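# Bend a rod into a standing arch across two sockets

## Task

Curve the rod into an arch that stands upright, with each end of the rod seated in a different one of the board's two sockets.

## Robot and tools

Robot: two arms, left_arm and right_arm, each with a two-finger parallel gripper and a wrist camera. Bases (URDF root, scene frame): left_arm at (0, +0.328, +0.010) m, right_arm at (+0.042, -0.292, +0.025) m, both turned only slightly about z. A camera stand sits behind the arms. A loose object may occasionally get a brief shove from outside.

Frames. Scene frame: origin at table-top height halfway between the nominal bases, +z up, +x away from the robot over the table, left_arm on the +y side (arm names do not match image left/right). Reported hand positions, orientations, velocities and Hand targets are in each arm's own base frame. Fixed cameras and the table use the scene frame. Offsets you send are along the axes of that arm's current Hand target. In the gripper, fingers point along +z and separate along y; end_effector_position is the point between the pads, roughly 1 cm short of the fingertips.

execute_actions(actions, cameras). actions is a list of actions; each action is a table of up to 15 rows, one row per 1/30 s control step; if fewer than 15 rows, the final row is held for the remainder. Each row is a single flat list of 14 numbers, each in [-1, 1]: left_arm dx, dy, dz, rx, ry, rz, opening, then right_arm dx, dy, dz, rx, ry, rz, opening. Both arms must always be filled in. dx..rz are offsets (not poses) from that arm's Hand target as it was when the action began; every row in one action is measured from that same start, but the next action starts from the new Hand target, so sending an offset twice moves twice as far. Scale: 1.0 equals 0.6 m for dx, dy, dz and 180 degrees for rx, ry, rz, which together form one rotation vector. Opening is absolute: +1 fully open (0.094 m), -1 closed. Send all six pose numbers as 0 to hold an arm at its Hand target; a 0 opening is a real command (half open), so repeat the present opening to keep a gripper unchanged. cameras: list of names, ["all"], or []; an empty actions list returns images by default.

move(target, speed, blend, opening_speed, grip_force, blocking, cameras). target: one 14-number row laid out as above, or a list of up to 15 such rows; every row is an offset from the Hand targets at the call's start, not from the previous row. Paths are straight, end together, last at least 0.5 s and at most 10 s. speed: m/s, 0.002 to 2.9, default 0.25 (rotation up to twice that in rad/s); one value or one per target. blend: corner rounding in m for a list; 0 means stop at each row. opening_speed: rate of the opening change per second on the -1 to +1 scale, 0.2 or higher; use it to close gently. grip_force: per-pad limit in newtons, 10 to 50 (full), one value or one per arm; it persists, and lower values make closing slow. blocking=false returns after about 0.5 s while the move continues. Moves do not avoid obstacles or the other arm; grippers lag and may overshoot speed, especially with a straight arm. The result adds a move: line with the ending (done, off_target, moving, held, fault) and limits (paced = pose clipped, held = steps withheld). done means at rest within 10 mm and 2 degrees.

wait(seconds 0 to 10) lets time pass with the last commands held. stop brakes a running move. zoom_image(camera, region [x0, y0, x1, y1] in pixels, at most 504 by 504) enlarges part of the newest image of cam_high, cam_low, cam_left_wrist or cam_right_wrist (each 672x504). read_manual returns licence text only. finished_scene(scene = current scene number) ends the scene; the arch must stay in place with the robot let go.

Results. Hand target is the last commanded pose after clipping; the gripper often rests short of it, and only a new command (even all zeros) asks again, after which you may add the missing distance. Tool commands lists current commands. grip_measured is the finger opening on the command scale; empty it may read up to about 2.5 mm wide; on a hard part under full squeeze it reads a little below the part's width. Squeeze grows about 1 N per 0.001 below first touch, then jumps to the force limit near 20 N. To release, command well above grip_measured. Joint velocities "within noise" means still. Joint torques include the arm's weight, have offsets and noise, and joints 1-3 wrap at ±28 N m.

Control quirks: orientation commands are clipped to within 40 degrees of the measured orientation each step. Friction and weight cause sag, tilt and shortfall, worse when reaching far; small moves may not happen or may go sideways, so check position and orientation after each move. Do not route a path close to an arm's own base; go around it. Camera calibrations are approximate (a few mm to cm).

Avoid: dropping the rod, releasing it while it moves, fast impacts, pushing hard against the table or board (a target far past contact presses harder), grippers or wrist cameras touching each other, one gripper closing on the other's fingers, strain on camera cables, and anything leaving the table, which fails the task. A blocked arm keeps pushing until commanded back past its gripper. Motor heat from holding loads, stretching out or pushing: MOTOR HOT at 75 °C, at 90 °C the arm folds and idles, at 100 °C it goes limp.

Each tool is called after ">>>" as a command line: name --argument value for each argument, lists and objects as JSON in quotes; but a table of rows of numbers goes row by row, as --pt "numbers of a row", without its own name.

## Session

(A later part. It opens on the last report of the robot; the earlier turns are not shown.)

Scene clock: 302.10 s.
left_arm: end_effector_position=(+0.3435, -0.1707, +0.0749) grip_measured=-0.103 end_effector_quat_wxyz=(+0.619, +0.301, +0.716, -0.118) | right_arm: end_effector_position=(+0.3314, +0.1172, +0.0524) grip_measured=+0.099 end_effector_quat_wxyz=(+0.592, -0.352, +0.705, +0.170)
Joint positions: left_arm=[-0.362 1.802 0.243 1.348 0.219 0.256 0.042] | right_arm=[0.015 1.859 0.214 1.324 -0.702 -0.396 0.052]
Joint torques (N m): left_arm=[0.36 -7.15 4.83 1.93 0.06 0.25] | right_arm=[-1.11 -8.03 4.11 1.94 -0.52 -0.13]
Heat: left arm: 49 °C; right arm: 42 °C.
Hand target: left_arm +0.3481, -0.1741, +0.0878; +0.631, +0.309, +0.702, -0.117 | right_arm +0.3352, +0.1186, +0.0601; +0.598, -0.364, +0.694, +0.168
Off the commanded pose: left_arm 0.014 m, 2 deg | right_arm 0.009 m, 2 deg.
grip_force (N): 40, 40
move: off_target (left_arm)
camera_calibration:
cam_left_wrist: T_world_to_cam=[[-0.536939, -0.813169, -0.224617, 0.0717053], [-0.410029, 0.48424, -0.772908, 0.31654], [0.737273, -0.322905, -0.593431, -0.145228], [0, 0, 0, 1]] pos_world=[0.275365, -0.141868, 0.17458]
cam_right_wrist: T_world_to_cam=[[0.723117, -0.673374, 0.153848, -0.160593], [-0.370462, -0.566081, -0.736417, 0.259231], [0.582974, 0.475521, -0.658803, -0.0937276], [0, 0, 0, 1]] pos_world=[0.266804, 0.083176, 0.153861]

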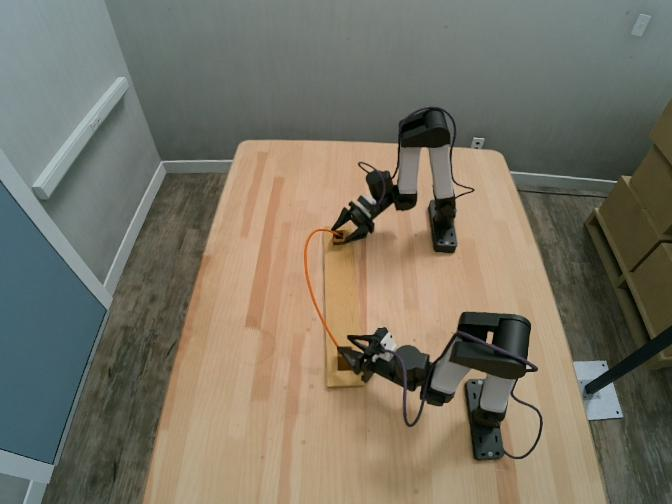

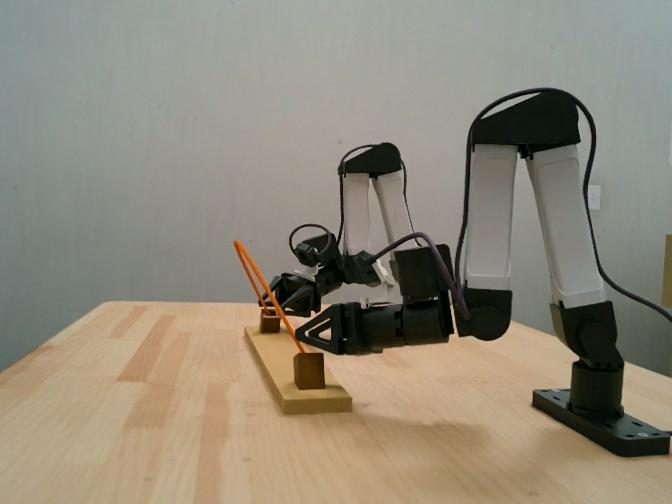

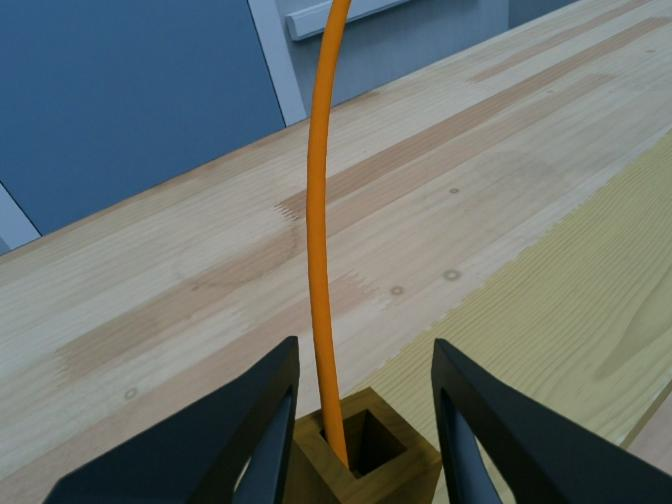

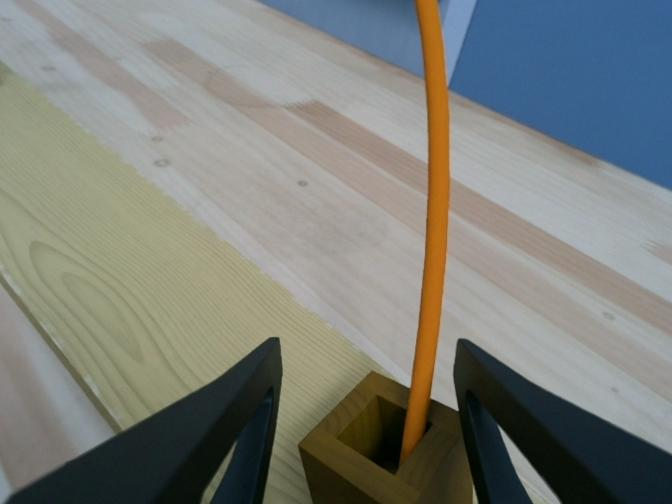

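>>> move --target '[0, 0, -0.1333, 0, 0, 0, 0.1, 0, 0, -0.1333, 0, 0, 0, 0.2]' --speed 0.08 --opening_speed 0.5 --cameras '["all"]'

>>> zoom_image --camera "cam_low" --region '[200, 200, 400, 420]'

>>> zoom_image --camera "cam_high" --region '[290, 210, 380, 390]'

Scene clock: 310.83 s.
left_arm: end_effector_position=(+0.2845, -0.1303, +0.1011) grip_measured=+0.097 end_effector_quat_wxyz=(+0.632, +0.301, +0.704, -0.120) | right_arm: end_effector_position=(+0.2780, +0.0647, +0.0736) grip_measured=+0.198 end_effector_quat_wxyz=(+0.596, -0.356, +0.701, +0.165)
Joint positions: left_arm=[-0.24 1.348 -0.003 1.165 0.346 0.281 0.052] | right_arm=[-0.312 1.447 0.075 0.917 -1.005 -0.591 0.056]
Joint torques (N m): left_arm=[0.4 -3.49 4.03 1.9 0.07 0.25] | right_arm=[-1.14 -4.67 4.93 1.71 -0.66 -0.11]
Motor temperatures (°C): left_arm=[22 30 34 48 23 23 23] | right_arm=[26 30 37 41 26 23 23]
Heat: left arm: 48 °C; right arm: 41 °C.
Hand target: left_arm +0.2830, -0.1297, +0.1018; +0.631, +0.309, +0.702, -0.117 | right_arm +0.2786, +0.0651, +0.0783; +0.598, -0.364, +0.694, +0.168
Off the commanded pose: left_arm 0.002 m, 1 deg | right_arm 0.005 m, 1 deg.
grip_force (N): 40, 40
move: done
camera_calibration:
cam_left_wrist: T_world_to_cam=[[-0.53532, -0.812246, -0.231709, 0.0790635], [-0.382681, 0.477785, -0.790744, 0.286288], [0.752986, -0.334631, -0.566599, -0.081869], [0, 0, 0, 1]] pos_world=[0.213527, -0.0999609, 0.198313]
cam_right_wrist: T_world_to_cam=[[0.722097, -0.670947, 0.168541, -0.161559], [-0.358883, -0.571599, -0.737887, 0.222659], [0.591421, 0.47234, -0.653542, -0.02626], [0, 0, 0, 1]] pos_world=[0.212101, 0.031278, 0.174365]

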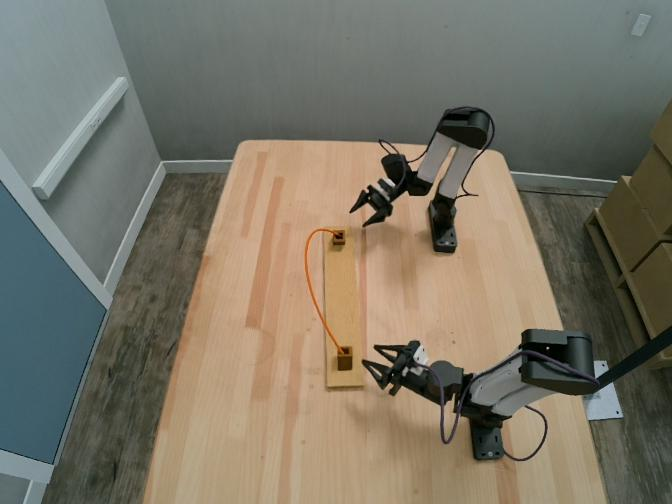

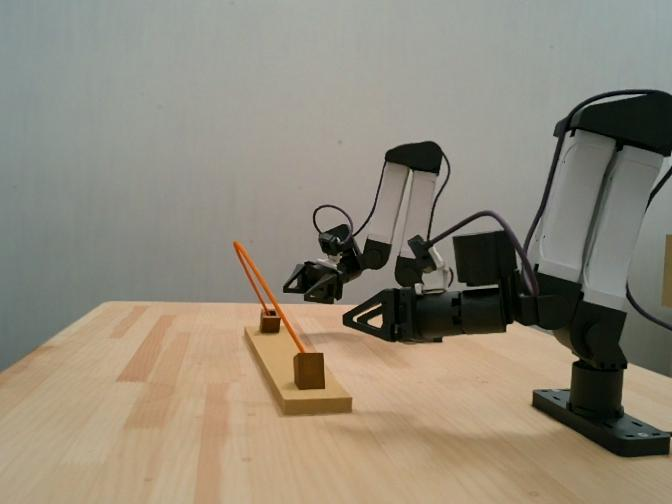

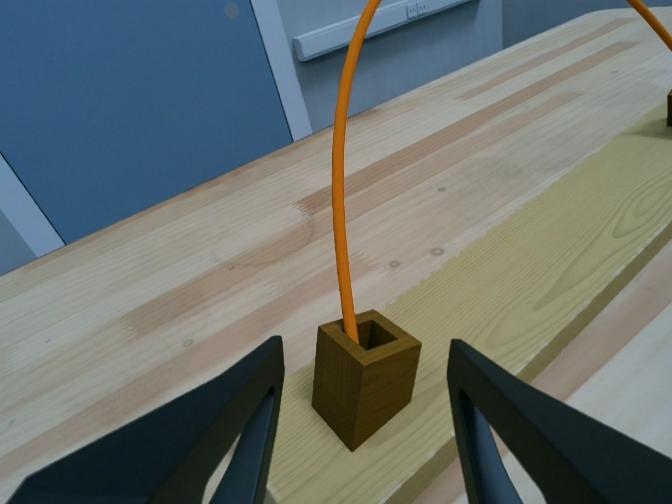

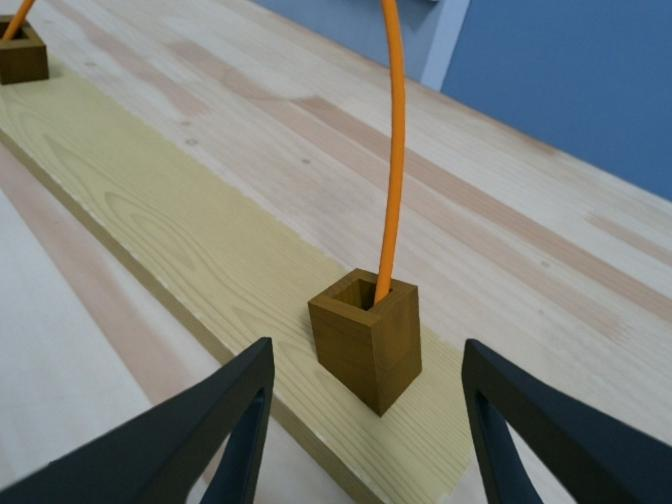

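Scaled by 2.291 from the camera's 672x504 image, which has a finer 960x720 frame.

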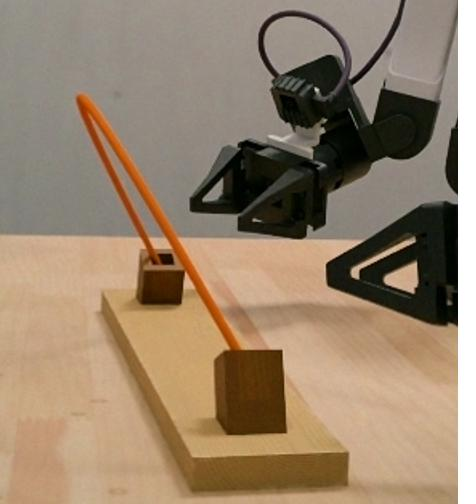

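Scaled by 2.800 from the camera's 672x504 image, which has a finer 960x720 frame.

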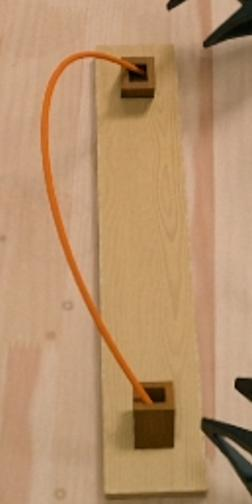

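>>> move --pt "-0.2220 -0.0597 0.0125 -0.0527 0.0651 0.4102 0.0 -0.0152 -0.0073 -0.1490 0 0 0 0.2" --pt "-0.2700 -0.1457 0.2575 -0.0527 0.0651 0.4102 0.0 -0.0152 -0.0073 -0.1490 0 0 0 0.2" --speed 0.15 --blend '[0.02, 0]' --cameras '["all"]'

Scene clock: 328.63 s.
left_arm: end_effector_position=(+0.3547, -0.3210, +0.1836) grip_measured=+0.003 end_effector_quat_wxyz=(+0.493, +0.657, +0.441, +0.362) | right_arm: end_effector_position=(+0.2140, +0.0114, +0.0996) grip_measured=+0.198 end_effector_quat_wxyz=(+0.586, -0.368, +0.701, +0.175)
Joint positions: left_arm=[-0.931 1.649 0.879 0.467 -0.565 1.448 0.047] | right_arm=[-0.849 1.324 0.43 -0.871 -1.311 -1.966 0.056]
Joint torques (N m): left_arm=[-0.61 -6.04 8.98 2.66 -0.29 0.16] | right_arm=[-1.17 -1.63 6.67 -0.11 -1.14 -0.11]
Heat: left arm: 49 °C; right arm: 40 °C.
Hand target: left_arm +0.3599, -0.3301, +0.2101; +0.527, +0.627, +0.439, +0.369 | right_arm +0.2186, +0.0051, +0.1083; +0.598, -0.364, +0.694, +0.168
Off the commanded pose: left_arm 0.028 m, 5 deg | right_arm 0.012 m, 2 deg.
grip_force (N): 40, 40
move: off_target (left_arm, right_arm)
camera_calibration:
cam_left_wrist: T_world_to_cam=[[-0.173037, 0.120146, -0.97756, 0.288583], [-0.088025, 0.986673, 0.136847, 0.35791], [0.980974, 0.109729, -0.160155, -0.164654], [0, 0, 0, 1]] pos_world=[0.242962, -0.369745, 0.206758]
cam_right_wrist: T_world_to_cam=[[0.745389, -0.646652, 0.161973, -0.160115], [-0.352786, -0.588806, -0.72722, 0.1862], [0.56563, 0.48492, -0.66702, 0.0604664], [0, 0, 0, 1]] pos_world=[0.150835, -0.0232246, 0.201675]

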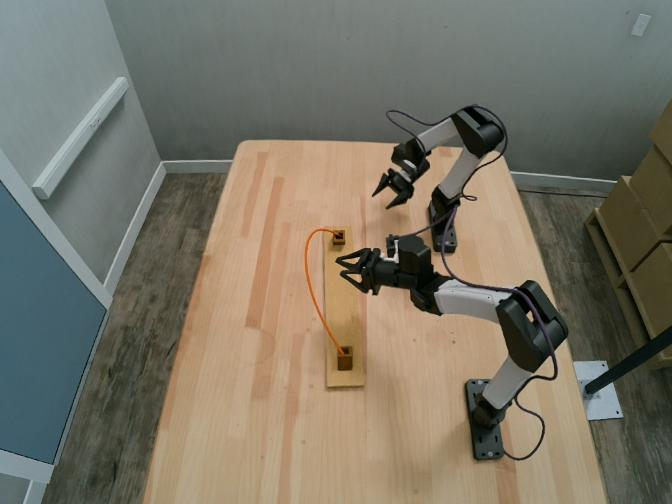

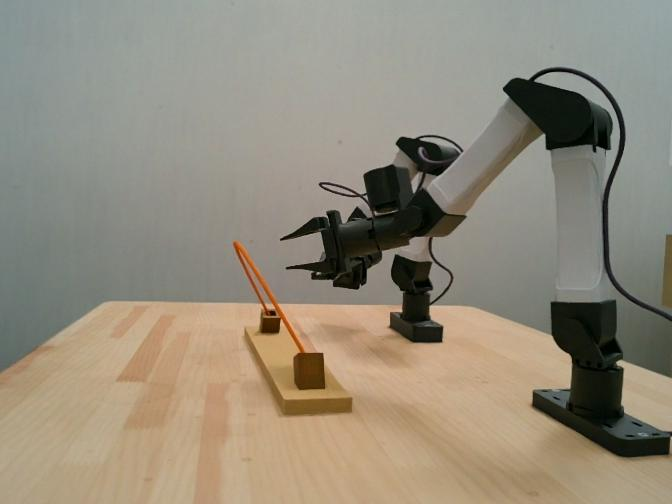

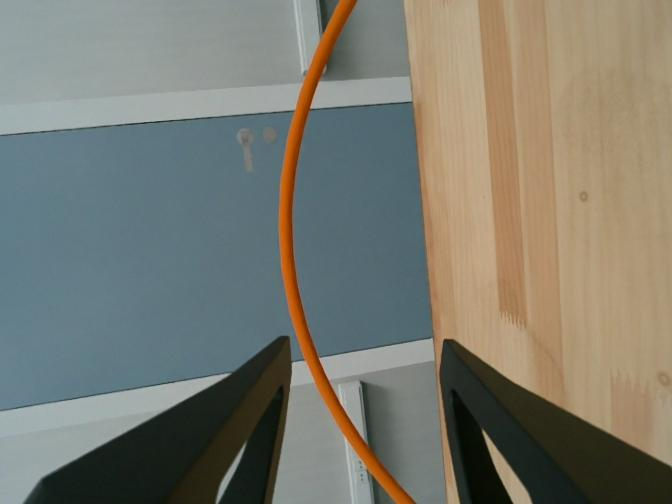

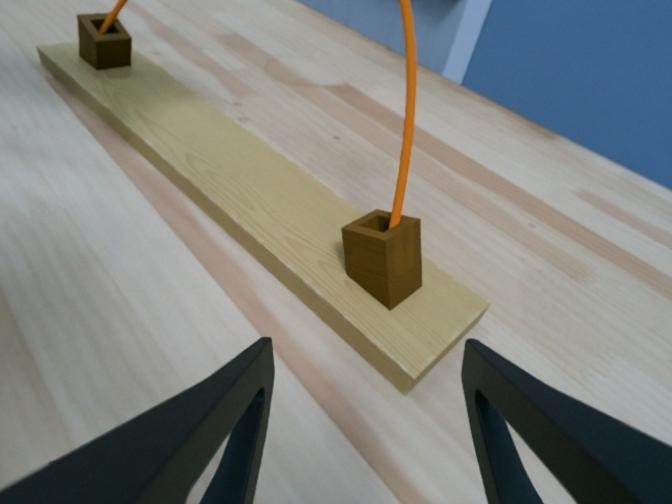

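>>> move --target '[-0.0220, 0.0625, 0.0122, 0, 0, 0, 0.0, 0, 0, 0, 0, 0, 0, 0.2]' --speed 0.08 --cameras '["cam_left_wrist", "cam_low"]'

Scene clock: 333.37 s.
left_arm: end_effector_position=(+0.3685, -0.3423, +0.2355) grip_measured=+0.003 end_effector_quat_wxyz=(+0.524, +0.631, +0.440, +0.366) | right_arm: end_effector_position=(+0.2140, +0.0114, +0.0996) grip_measured=+0.198 end_effector_quat_wxyz=(+0.586, -0.368, +0.701, +0.175)
Joint positions: left_arm=[-0.938 1.664 1.048 0.395 -0.574 1.45 0.047] | right_arm=[-0.849 1.324 0.43 -0.871 -1.311 -1.966 0.056]
Joint torques (N m): left_arm=[-0.72 -6.48 9.32 1.89 -0.27 0.15] | right_arm=[-1.18 -1.62 6.67 -0.11 -1.13 -0.11]
Heat: left arm: 50 °C; right arm: 39 °C.
Hand target: left_arm +0.3682, -0.3472, +0.2457; +0.527, +0.627, +0.439, +0.369 | right_arm +0.2186, +0.0051, +0.1083; +0.598, -0.364, +0.694, +0.168
Off the commanded pose: left_arm 0.011 m, 1 deg | right_arm 0.012 m, 2 deg.
grip_force (N): 40, 40
move: off_target (left_arm, right_arm)
camera_calibration:
cam_left_wrist: T_world_to_cam=[[-0.123378, 0.0581065, -0.990657, 0.307886], [-0.0956324, 0.992942, 0.0701507, 0.393747], [0.987741, 0.103394, -0.11695, -0.182328], [0, 0, 0, 1]] pos_world=[0.255734, -0.390006, 0.256065]
Images, in order (width x height): cam_low 672x504, cam_left_wrist 672x504.

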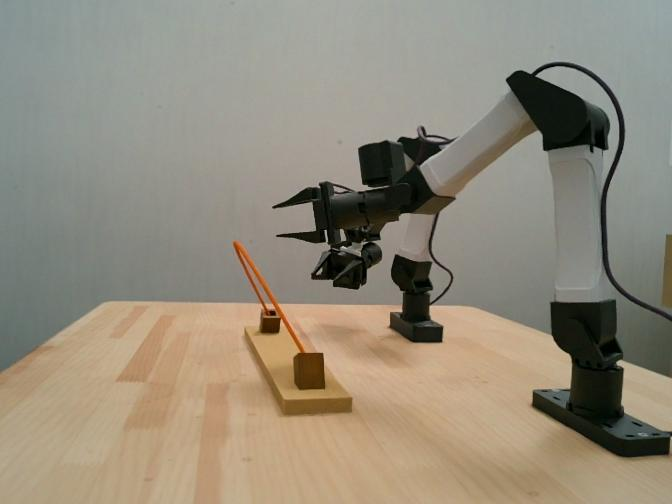

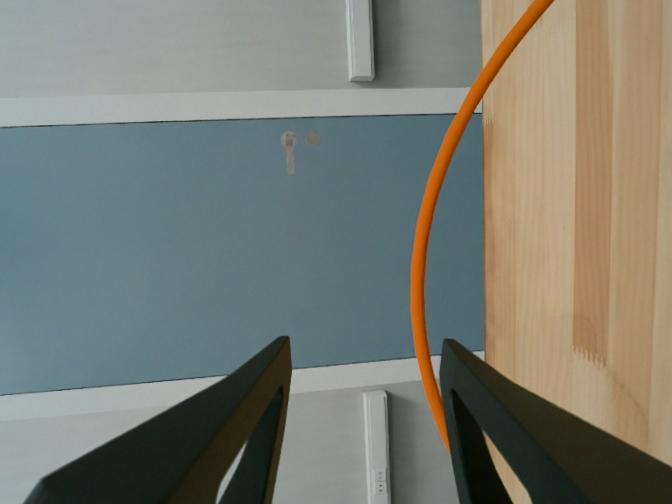

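>>> move --target '[0.0138, -0.0495, -0.0010, 0, 0, 0, 0.2, 0, 0, 0, 0, 0, 0, 0.2]' --speed 0.08 --cameras '["cam_left_wrist", "cam_low"]'

Scene clock: 339.97 s.
left_arm: end_effector_position=(+0.3626, -0.3343, +0.2009) grip_measured=+0.197 end_effector_quat_wxyz=(+0.502, +0.649, +0.440, +0.365) | right_arm: end_effector_position=(+0.2140, +0.0114, +0.0996) grip_measured=+0.198 end_effector_quat_wxyz=(+0.586, -0.368, +0.701, +0.175)
Joint positions: left_arm=[-0.938 1.676 0.964 0.435 -0.574 1.45 0.056] | right_arm=[-0.849 1.324 0.43 -0.871 -1.311 -1.966 0.056]
Joint torques (N m): left_arm=[0.12 -6.56 6.72 2.67 -0.18 0.16] | right_arm=[-1.18 -1.63 6.68 -0.11 -1.14 -0.11]
Heat: left arm: 50 °C; right arm: 39 °C.
Hand target: left_arm +0.3657, -0.3374, +0.2166; +0.527, +0.627, +0.439, +0.369 | right_arm +0.2186, +0.0051, +0.1083; +0.598, -0.364, +0.694, +0.168
Off the commanded pose: left_arm 0.016 m, 4 deg | right_arm 0.012 m, 2 deg.
grip_force (N): 40, 40
move: off_target (left_arm, right_arm)
camera_calibration:
cam_left_wrist: T_world_to_cam=[[-0.156469, 0.103265, -0.98227, 0.297809], [-0.0925189, 0.988614, 0.11867, 0.375402], [0.98334, 0.109447, -0.145134, -0.172194], [0, 0, 0, 1]] pos_world=[0.250655, -0.383035, 0.222988]
Images, in order (width x height): cam_low 672x504, cam_left_wrist 672x504.

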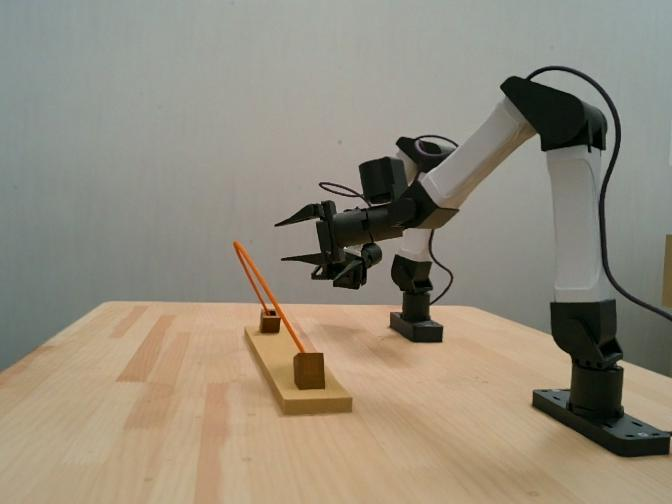

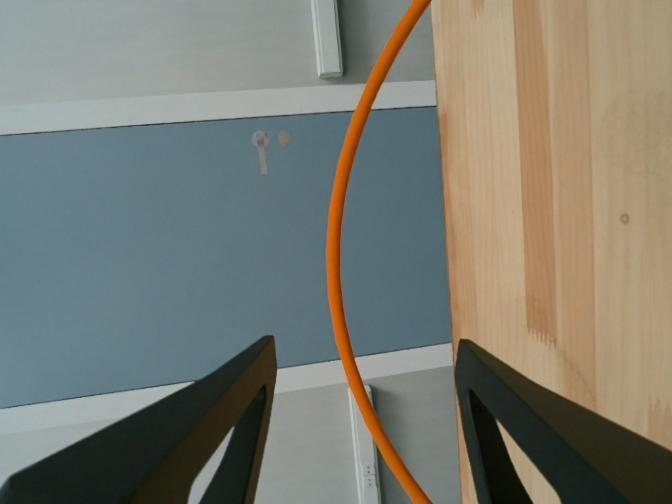

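>>> move --target '[0.0060, 0.0247, 0.1411, 0, 0, 0, 0.2, 0, 0, 0, 0, 0, 0, 0.2]' --speed 0.05 --cameras '["cam_left_wrist", "cam_low", "cam_high"]'

Scene clock: 344.43 s.
left_arm: end_effector_position=(+0.4432, -0.3571, +0.2000) grip_measured=+0.197 end_effector_quat_wxyz=(+0.509, +0.637, +0.446, +0.369) | right_arm: end_effector_position=(+0.2140, +0.0114, +0.0996) grip_measured=+0.198 end_effector_quat_wxyz=(+0.586, -0.368, +0.701, +0.175)
Joint positions: left_arm=[-0.818 1.929 1.252 0.44 -0.473 1.477 0.056] | right_arm=[-0.849 1.324 0.43 -0.871 -1.311 -1.966 0.056]
Joint torques (N m): left_arm=[0.32 -8.35 9.31 2.22 0.02 0.16] | right_arm=[-1.18 -1.62 6.65 -0.11 -1.14 -0.12]
Heat: left arm: 51 °C; right arm: 39 °C.
Hand target: left_arm +0.4477, -0.3634, +0.2165; +0.527, +0.627, +0.439, +0.369 | right_arm +0.2186, +0.0051, +0.1083; +0.598, -0.364, +0.694, +0.168
Off the commanded pose: left_arm 0.018 m, 2 deg | right_arm 0.012 m, 2 deg.
grip_force (N): 40, 40
move: off_target (left_arm, right_arm)
camera_calibration:
cam_left_wrist: T_world_to_cam=[[-0.143573, 0.07955, -0.986437, 0.298525], [-0.109505, 0.989366, 0.0957243, 0.417901], [0.983563, 0.121763, -0.133335, -0.247108], [0, 0, 0, 1]] pos_world=[0.331668, -0.407116, 0.221525]
Images, in order (width x height): cam_high 672x504, cam_low 672x504, cam_left_wrist 672x504.

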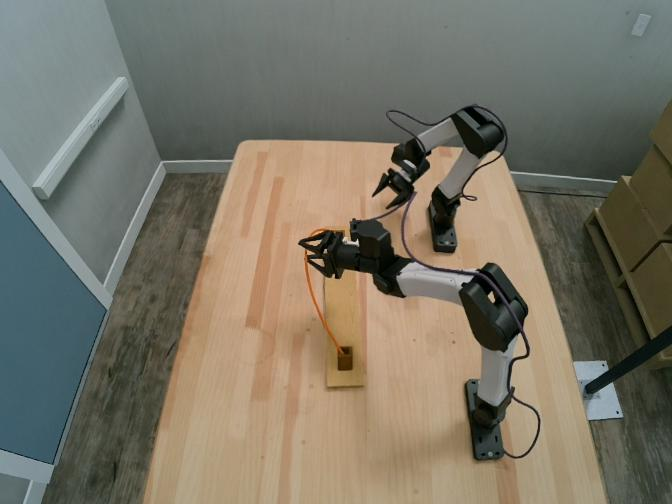

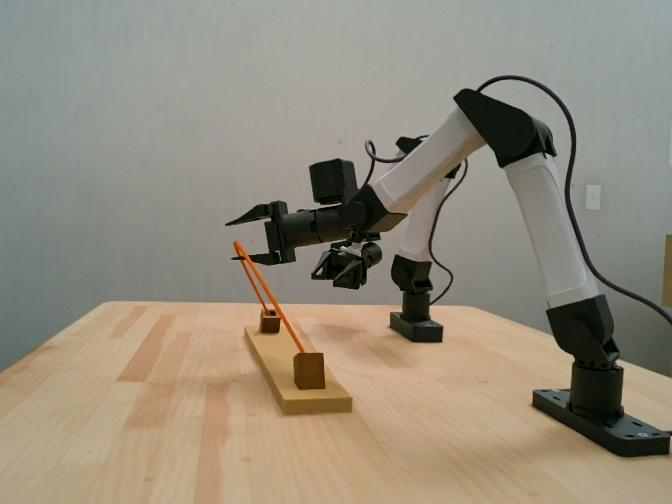

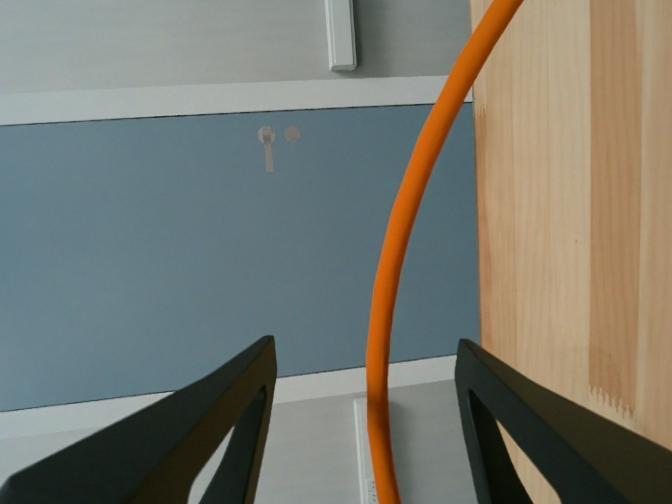

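>>> move --target '[0, 0, 0, 0, 0, 0, -0.9, 0, 0, 0, 0, 0, 0, 0.2]' --speed 0.05 --opening_speed 0.4 --grip_force '[20, 40]' --cameras '["cam_left_wrist", "cam_low", "cam_high"]'

Scene clock: 353.90 s.
left_arm: end_effector_position=(+0.4433, -0.3571, +0.1976) grip_measured=-0.833 end_effector_quat_wxyz=(+0.506, +0.638, +0.447, +0.370) | right_arm: end_effector_position=(+0.2140, +0.0114, +0.0996) grip_measured=+0.198 end_effector_quat_wxyz=(+0.586, -0.368, +0.701, +0.175)
Joint positions: left_arm=[-0.819 1.934 1.252 0.44 -0.479 1.477 0.008] | right_arm=[-0.849 1.324 0.43 -0.871 -1.311 -1.966 0.056]
Joint torques (N m): left_arm=[0.31 -8.73 9.28 2.21 0.02 0.16] | right_arm=[-1.18 -1.63 6.67 -0.11 -1.14 -0.11]
Motor temperatures (°C): left_arm=[22 31 39 51 23 23 23] | right_arm=[26 27 40 36 27 23 23]
Heat: left arm: 51 °C; right arm: 40 °C.
Hand target: left_arm +0.4477, -0.3634, +0.2165; +0.527, +0.627, +0.439, +0.369 | right_arm +0.2186, +0.0051, +0.1083; +0.598, -0.364, +0.694, +0.168
Off the commanded pose: left_arm 0.020 m, 3 deg | right_arm 0.012 m, 2 deg.
grip_force (N): 20, 40
move: off_target (left_arm, right_arm)
camera_calibration:
cam_left_wrist: T_world_to_cam=[[-0.145959, 0.0831638, -0.985789, 0.298358], [-0.113742, 0.988442, 0.100229, 0.418703], [0.98273, 0.126755, -0.134813, -0.245035], [0, 0, 0, 1]] pos_world=[0.331976, -0.407617, 0.219118]
Images, in order (width x height): cam_high 672x504, cam_low 672x504, cam_left_wrist 672x504.

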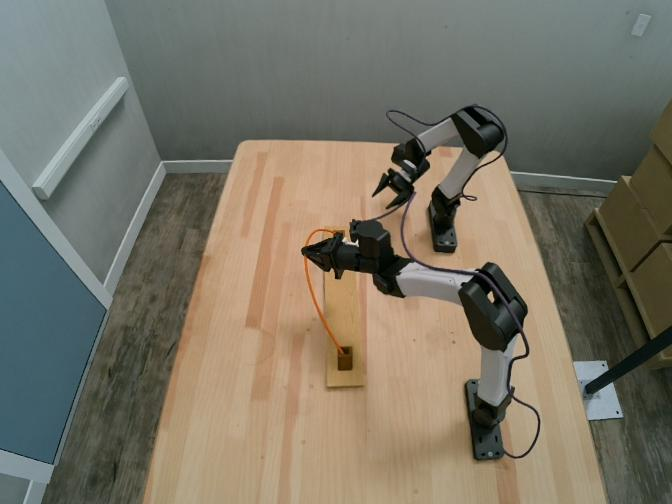

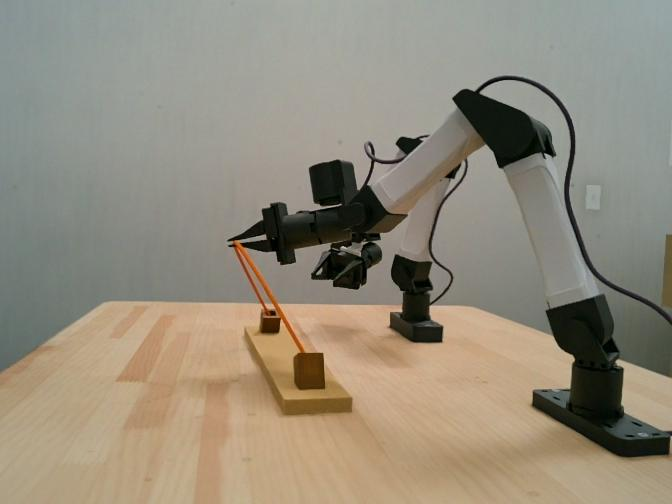

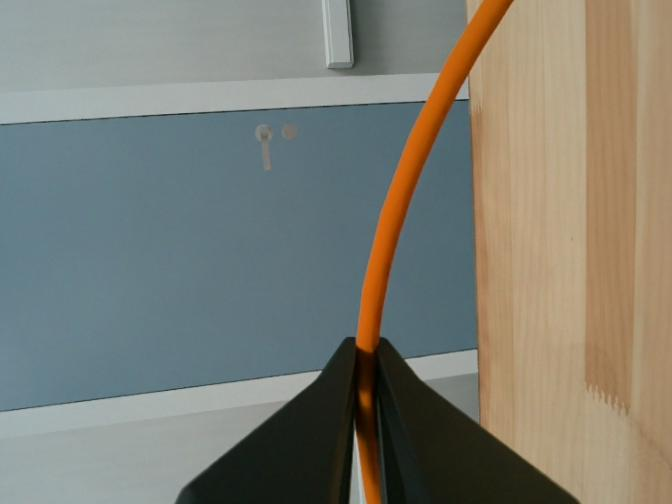

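>>> move --pt "-0.0245 0.0138 -0.0708 0 0 0 -0.9 0 0 0 0 0 0 0.2" --pt "-0.0479 0.0110 -0.1354 0 0 0 -0.9 0 0 0 0 0 0 0.2" --speed 0.04 --blend '[0.01, 0]' --cameras '["cam_left_wrist", "cam_low", "cam_high"]'

>>> zoom_image --camera "cam_low" --region '[200, 200, 400, 420]'

Scene clock: 359.20 s.
left_arm: end_effector_position=(+0.3737, -0.3601, +0.2204) grip_measured=-0.833 end_effector_quat_wxyz=(+0.512, +0.631, +0.444, +0.379) | right_arm: end_effector_position=(+0.2140, +0.0114, +0.0996) grip_measured=+0.198 end_effector_quat_wxyz=(+0.586, -0.368, +0.701, +0.175)
Joint positions: left_arm=[-0.967 1.761 1.103 0.421 -0.634 1.454 0.008] | right_arm=[-0.849 1.324 0.43 -0.871 -1.311 -1.966 0.056]
Joint torques (N m): left_arm=[-1.16 -10.78 6.61 1.83 -0.09 0] | right_arm=[-1.18 -1.62 6.67 -0.11 -1.14 -0.11]
Heat: left arm: 51 °C; right arm: 40 °C.
Hand target: left_arm +0.3637, -0.3635, +0.2371; +0.527, +0.627, +0.439, +0.369 | right_arm +0.2186, +0.0051, +0.1083; +0.598, -0.364, +0.694, +0.168
Off the commanded pose: left_arm 0.020 m, 2 deg | right_arm 0.012 m, 2 deg.
grip_force (N): 20, 40
move: off_target (left_arm, right_arm)
camera_calibration:
cam_left_wrist: T_world_to_cam=[[-0.121715, 0.0790071, -0.989416, 0.301245], [-0.123913, 0.987819, 0.094123, 0.416484], [0.9848, 0.134058, -0.110442, -0.176785], [0, 0, 0, 1]] pos_world=[0.262371, -0.411512, 0.239332]
Images, in order (width x height): cam_high 672x504, cam_low 672x504, cam_left_wrist 672x504.

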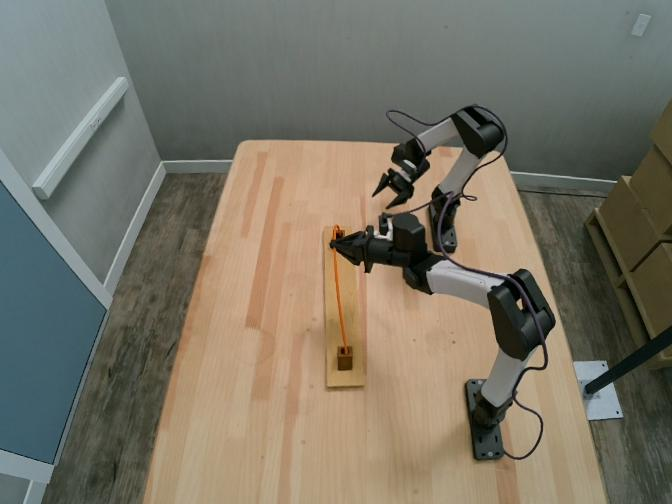

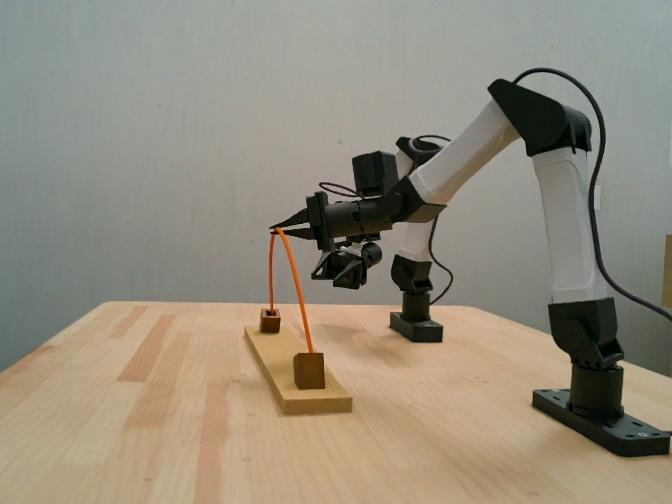

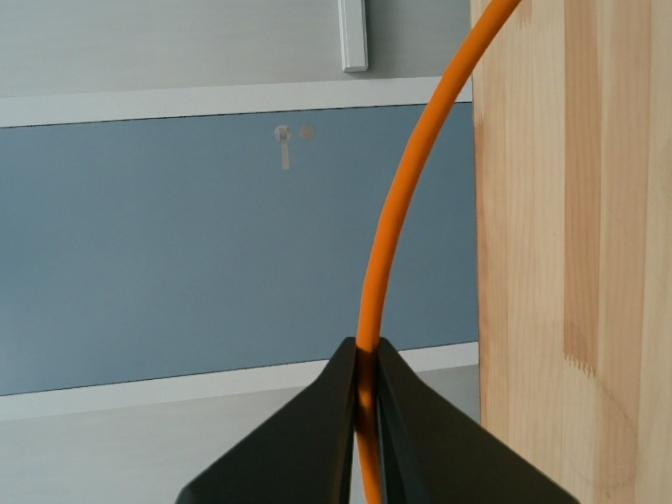

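Scaled by 2.291 from the camera's 672x504 image, which has a finer 960x720 frame.

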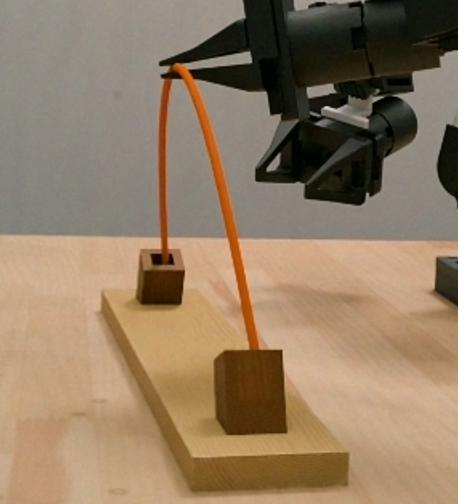

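>>> move --target '[-0.0086, -0.0040, -0.0231, 0, 0, 0, -0.9, 0, 0, 0, 0, 0, 0, 0.2]' --speed 0.04 --cameras '["cam_low", "cam_high"]'

>>> zoom_image --camera "cam_low" --region '[200, 200, 400, 420]'

>>> zoom_image --camera "cam_high" --region '[300, 210, 390, 390]'

Scene clock: 361.87 s.
left_arm: end_effector_position=(+0.3579, -0.3612, +0.2217) grip_measured=-0.833 end_effector_quat_wxyz=(+0.513, +0.631, +0.442, +0.380) | right_arm: end_effector_position=(+0.2140, +0.0114, +0.0996) grip_measured=+0.198 end_effector_quat_wxyz=(+0.586, -0.368, +0.701, +0.175)
Joint positions: left_arm=[-1.004 1.73 1.071 0.42 -0.667 1.447 0.008] | right_arm=[-0.849 1.324 0.43 -0.871 -1.311 -1.966 0.056]
Joint torques (N m): left_arm=[-1.13 -10.41 6.57 1.81 -0.1 0] | right_arm=[-1.2 -1.62 6.68 -0.11 -1.14 -0.11]
Heat: left arm: 51 °C; right arm: 40 °C.
Hand target: left_arm +0.3487, -0.3635, +0.2371; +0.527, +0.627, +0.439, +0.369 | right_arm +0.2186, +0.0051, +0.1083; +0.598, -0.364, +0.694, +0.168
Off the commanded pose: left_arm 0.018 m, 2 deg | right_arm 0.012 m, 2 deg.
grip_force (N): 20, 40
move: off_target (left_arm, right_arm)
Images, in order (width x height): cam_high 672x504, cam_low 672x504.

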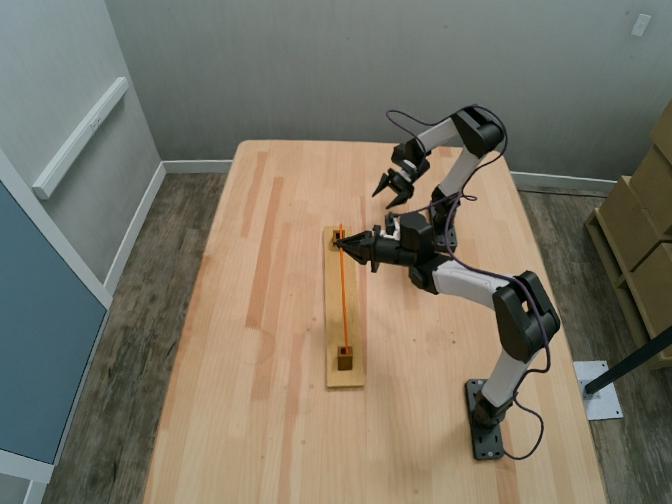

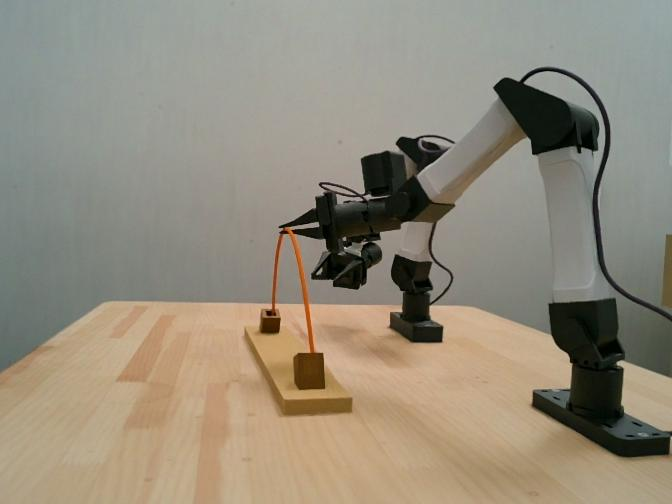

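Scaled by 2.291 from the camera's 672x504 image, which has a finer 960x720 frame.

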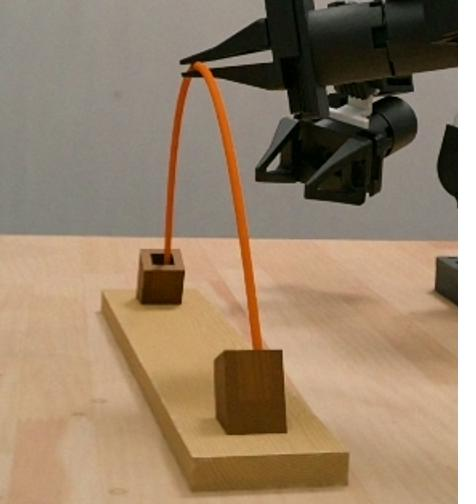

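Scaled by 2.800 from the camera's 672x504 image, which has a finer 960x720 frame.

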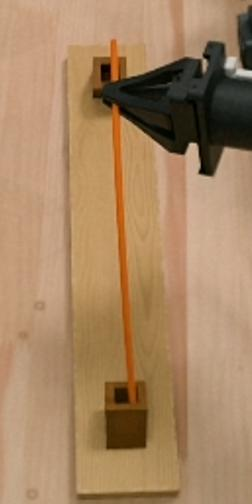

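>>> move --target '[0, 0, 0, 0, 0, 0, -0.55, 0, 0, 0, 0, 0, 0, 0.2]' --speed 0.04 --opening_speed 0.2 --cameras '["cam_low", "cam_high", "cam_left_wrist"]'

>>> zoom_image --camera "cam_low" --region '[200, 200, 400, 420]'

>>> zoom_image --camera "cam_high" --region '[300, 210, 390, 390]'

Scene clock: 365.43 s.
left_arm: end_effector_position=(+0.3544, -0.3649, +0.2202) grip_measured=-0.553 end_effector_quat_wxyz=(+0.513, +0.636, +0.438, +0.375) | right_arm: end_effector_position=(+0.2140, +0.0114, +0.0996) grip_measured=+0.198 end_effector_quat_wxyz=(+0.586, -0.368, +0.701, +0.175)
Joint positions: left_arm=[-1.011 1.73 1.071 0.414 -0.66 1.447 0.021] | right_arm=[-0.849 1.324 0.43 -0.871 -1.311 -1.966 0.056]
Joint torques (N m): left_arm=[-0.7 -10.43 6.58 1.86 -0.11 0] | right_arm=[-1.18 -1.63 6.67 -0.11 -1.13 -0.11]
Heat: left arm: 50 °C; right arm: 40 °C.
Hand target: left_arm +0.3487, -0.3635, +0.2371; +0.527, +0.627, +0.439, +0.369 | right_arm +0.2186, +0.0051, +0.1083; +0.598, -0.364, +0.694, +0.168
Off the commanded pose: left_arm 0.018 m, 2 deg | right_arm 0.012 m, 2 deg.
grip_force (N): 20, 40
move: off_target (left_arm, right_arm)
camera_calibration:
cam_left_wrist: T_world_to_cam=[[-0.122453, 0.0851183, -0.988818, 0.30139], [-0.106209, 0.98947, 0.0983272, 0.412274], [0.986775, 0.117062, -0.112123, -0.16372], [0, 0, 0, 1]] pos_world=[0.242248, -0.414421, 0.239125]
Images, in order (width x height): cam_high 672x504, cam_low 672x504, cam_left_wrist 672x504.

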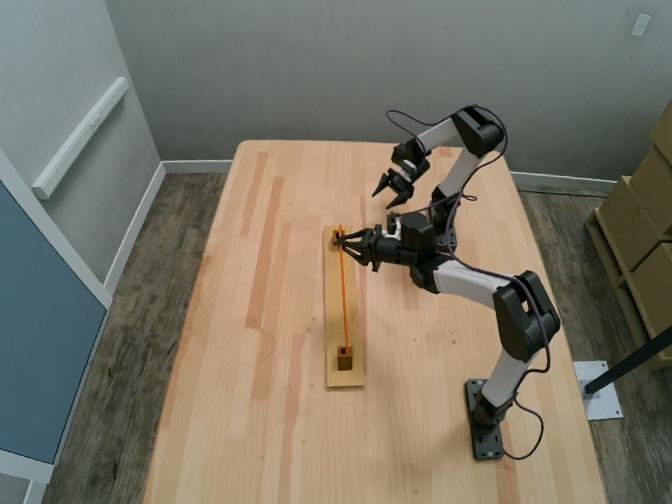

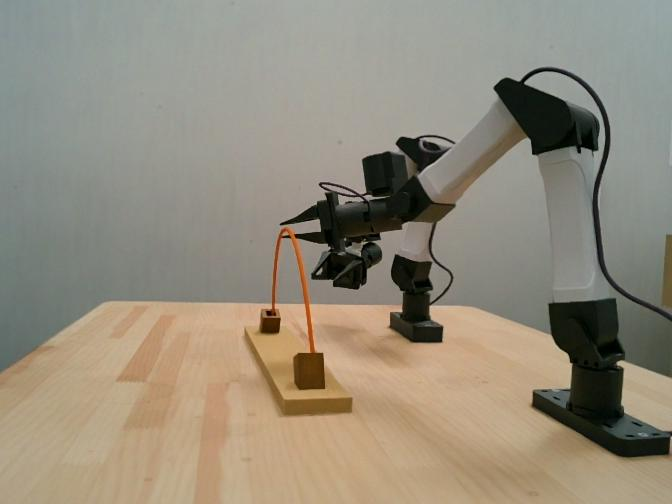

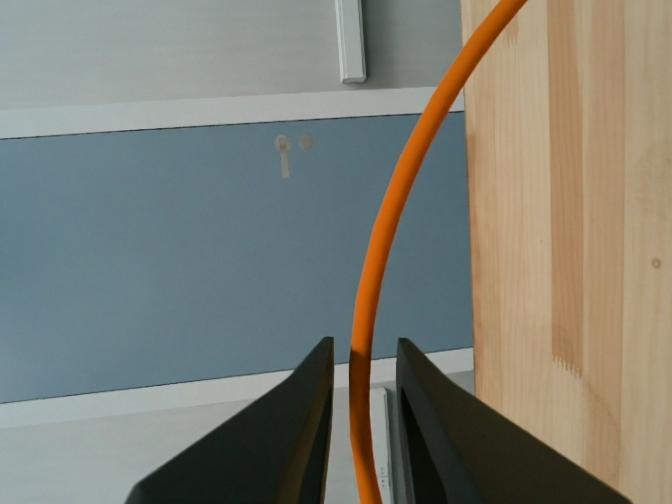

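Scaled by 2.291 from the camera's 672x504 image, which has a finer 960x720 frame.

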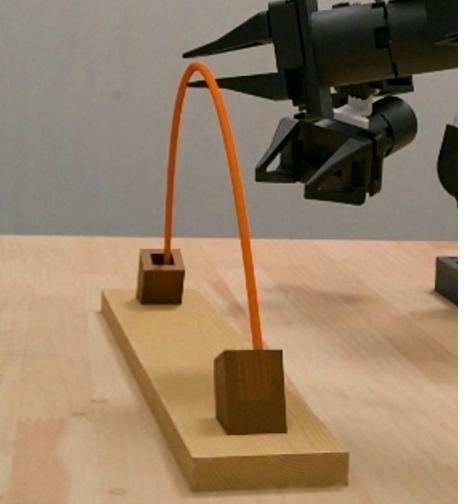

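Scaled by 2.800 from the camera's 672x504 image, which has a finer 960x720 frame.

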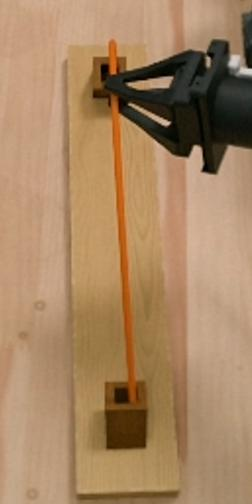

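>>> wait --seconds 3 --cameras '["cam_low", "cam_high", "cam_left_wrist"]'

Scene clock: 369.03 s.
left_arm: end_effector_position=(+0.3544, -0.3649, +0.2202) grip_measured=-0.553 end_effector_quat_wxyz=(+0.513, +0.636, +0.438, +0.375) | right_arm: end_effector_position=(+0.2140, +0.0114, +0.0996) grip_measured=+0.198 end_effector_quat_wxyz=(+0.586, -0.368, +0.701, +0.175)
Joint positions: left_arm=[-1.011 1.73 1.071 0.414 -0.66 1.447 0.021] | right_arm=[-0.849 1.324 0.43 -0.871 -1.311 -1.966 0.056]
Joint torques (N m): left_arm=[-0.7 -10.41 6.57 1.86 -0.11 0] | right_arm=[-1.18 -1.62 6.67 -0.11 -1.13 -0.11]
Heat: left arm: 50 °C; right arm: 40 °C.
Hand target: left_arm +0.3487, -0.3635, +0.2371; +0.527, +0.627, +0.439, +0.369 | right_arm +0.2186, +0.0051, +0.1083; +0.598, -0.364, +0.694, +0.168
Tool commands: left_gripper/opening=-0.55 right_gripper/opening=+0.2
Off the commanded pose: left_arm 0.018 m, 2 deg | right_arm 0.012 m, 2 deg.
grip_force (N): 20, 40
wait: 3.00 s; at rest from the start
camera_calibration:
cam_left_wrist: T_world_to_cam=[[-0.122453, 0.0851183, -0.988818, 0.30139], [-0.106209, 0.98947, 0.0983272, 0.412274], [0.986775, 0.117062, -0.112123, -0.16372], [0, 0, 0, 1]] pos_world=[0.242248, -0.414421, 0.239125]
Images, in order (width x height): cam_high 672x504, cam_low 672x504, cam_left_wrist 672x504.

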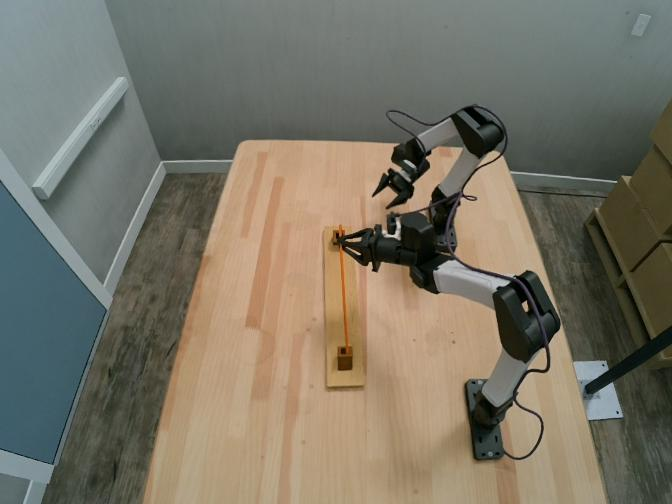

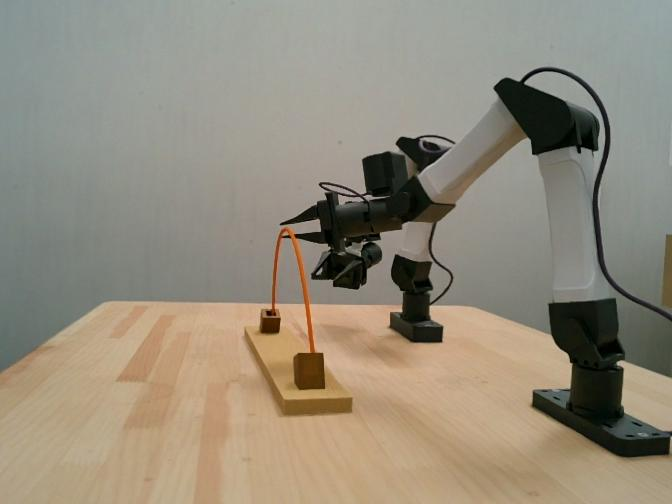

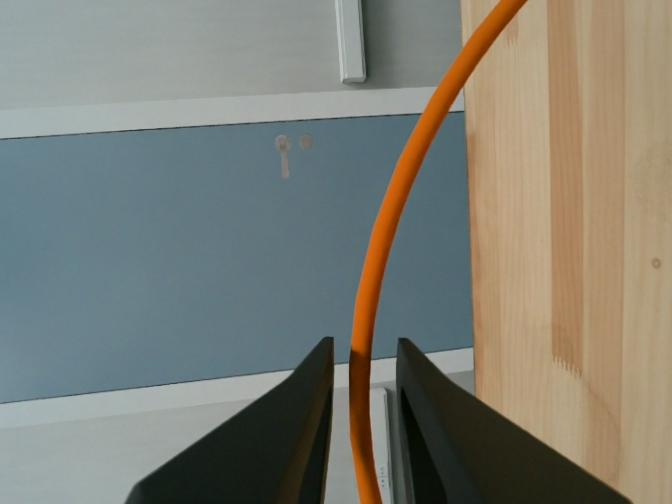

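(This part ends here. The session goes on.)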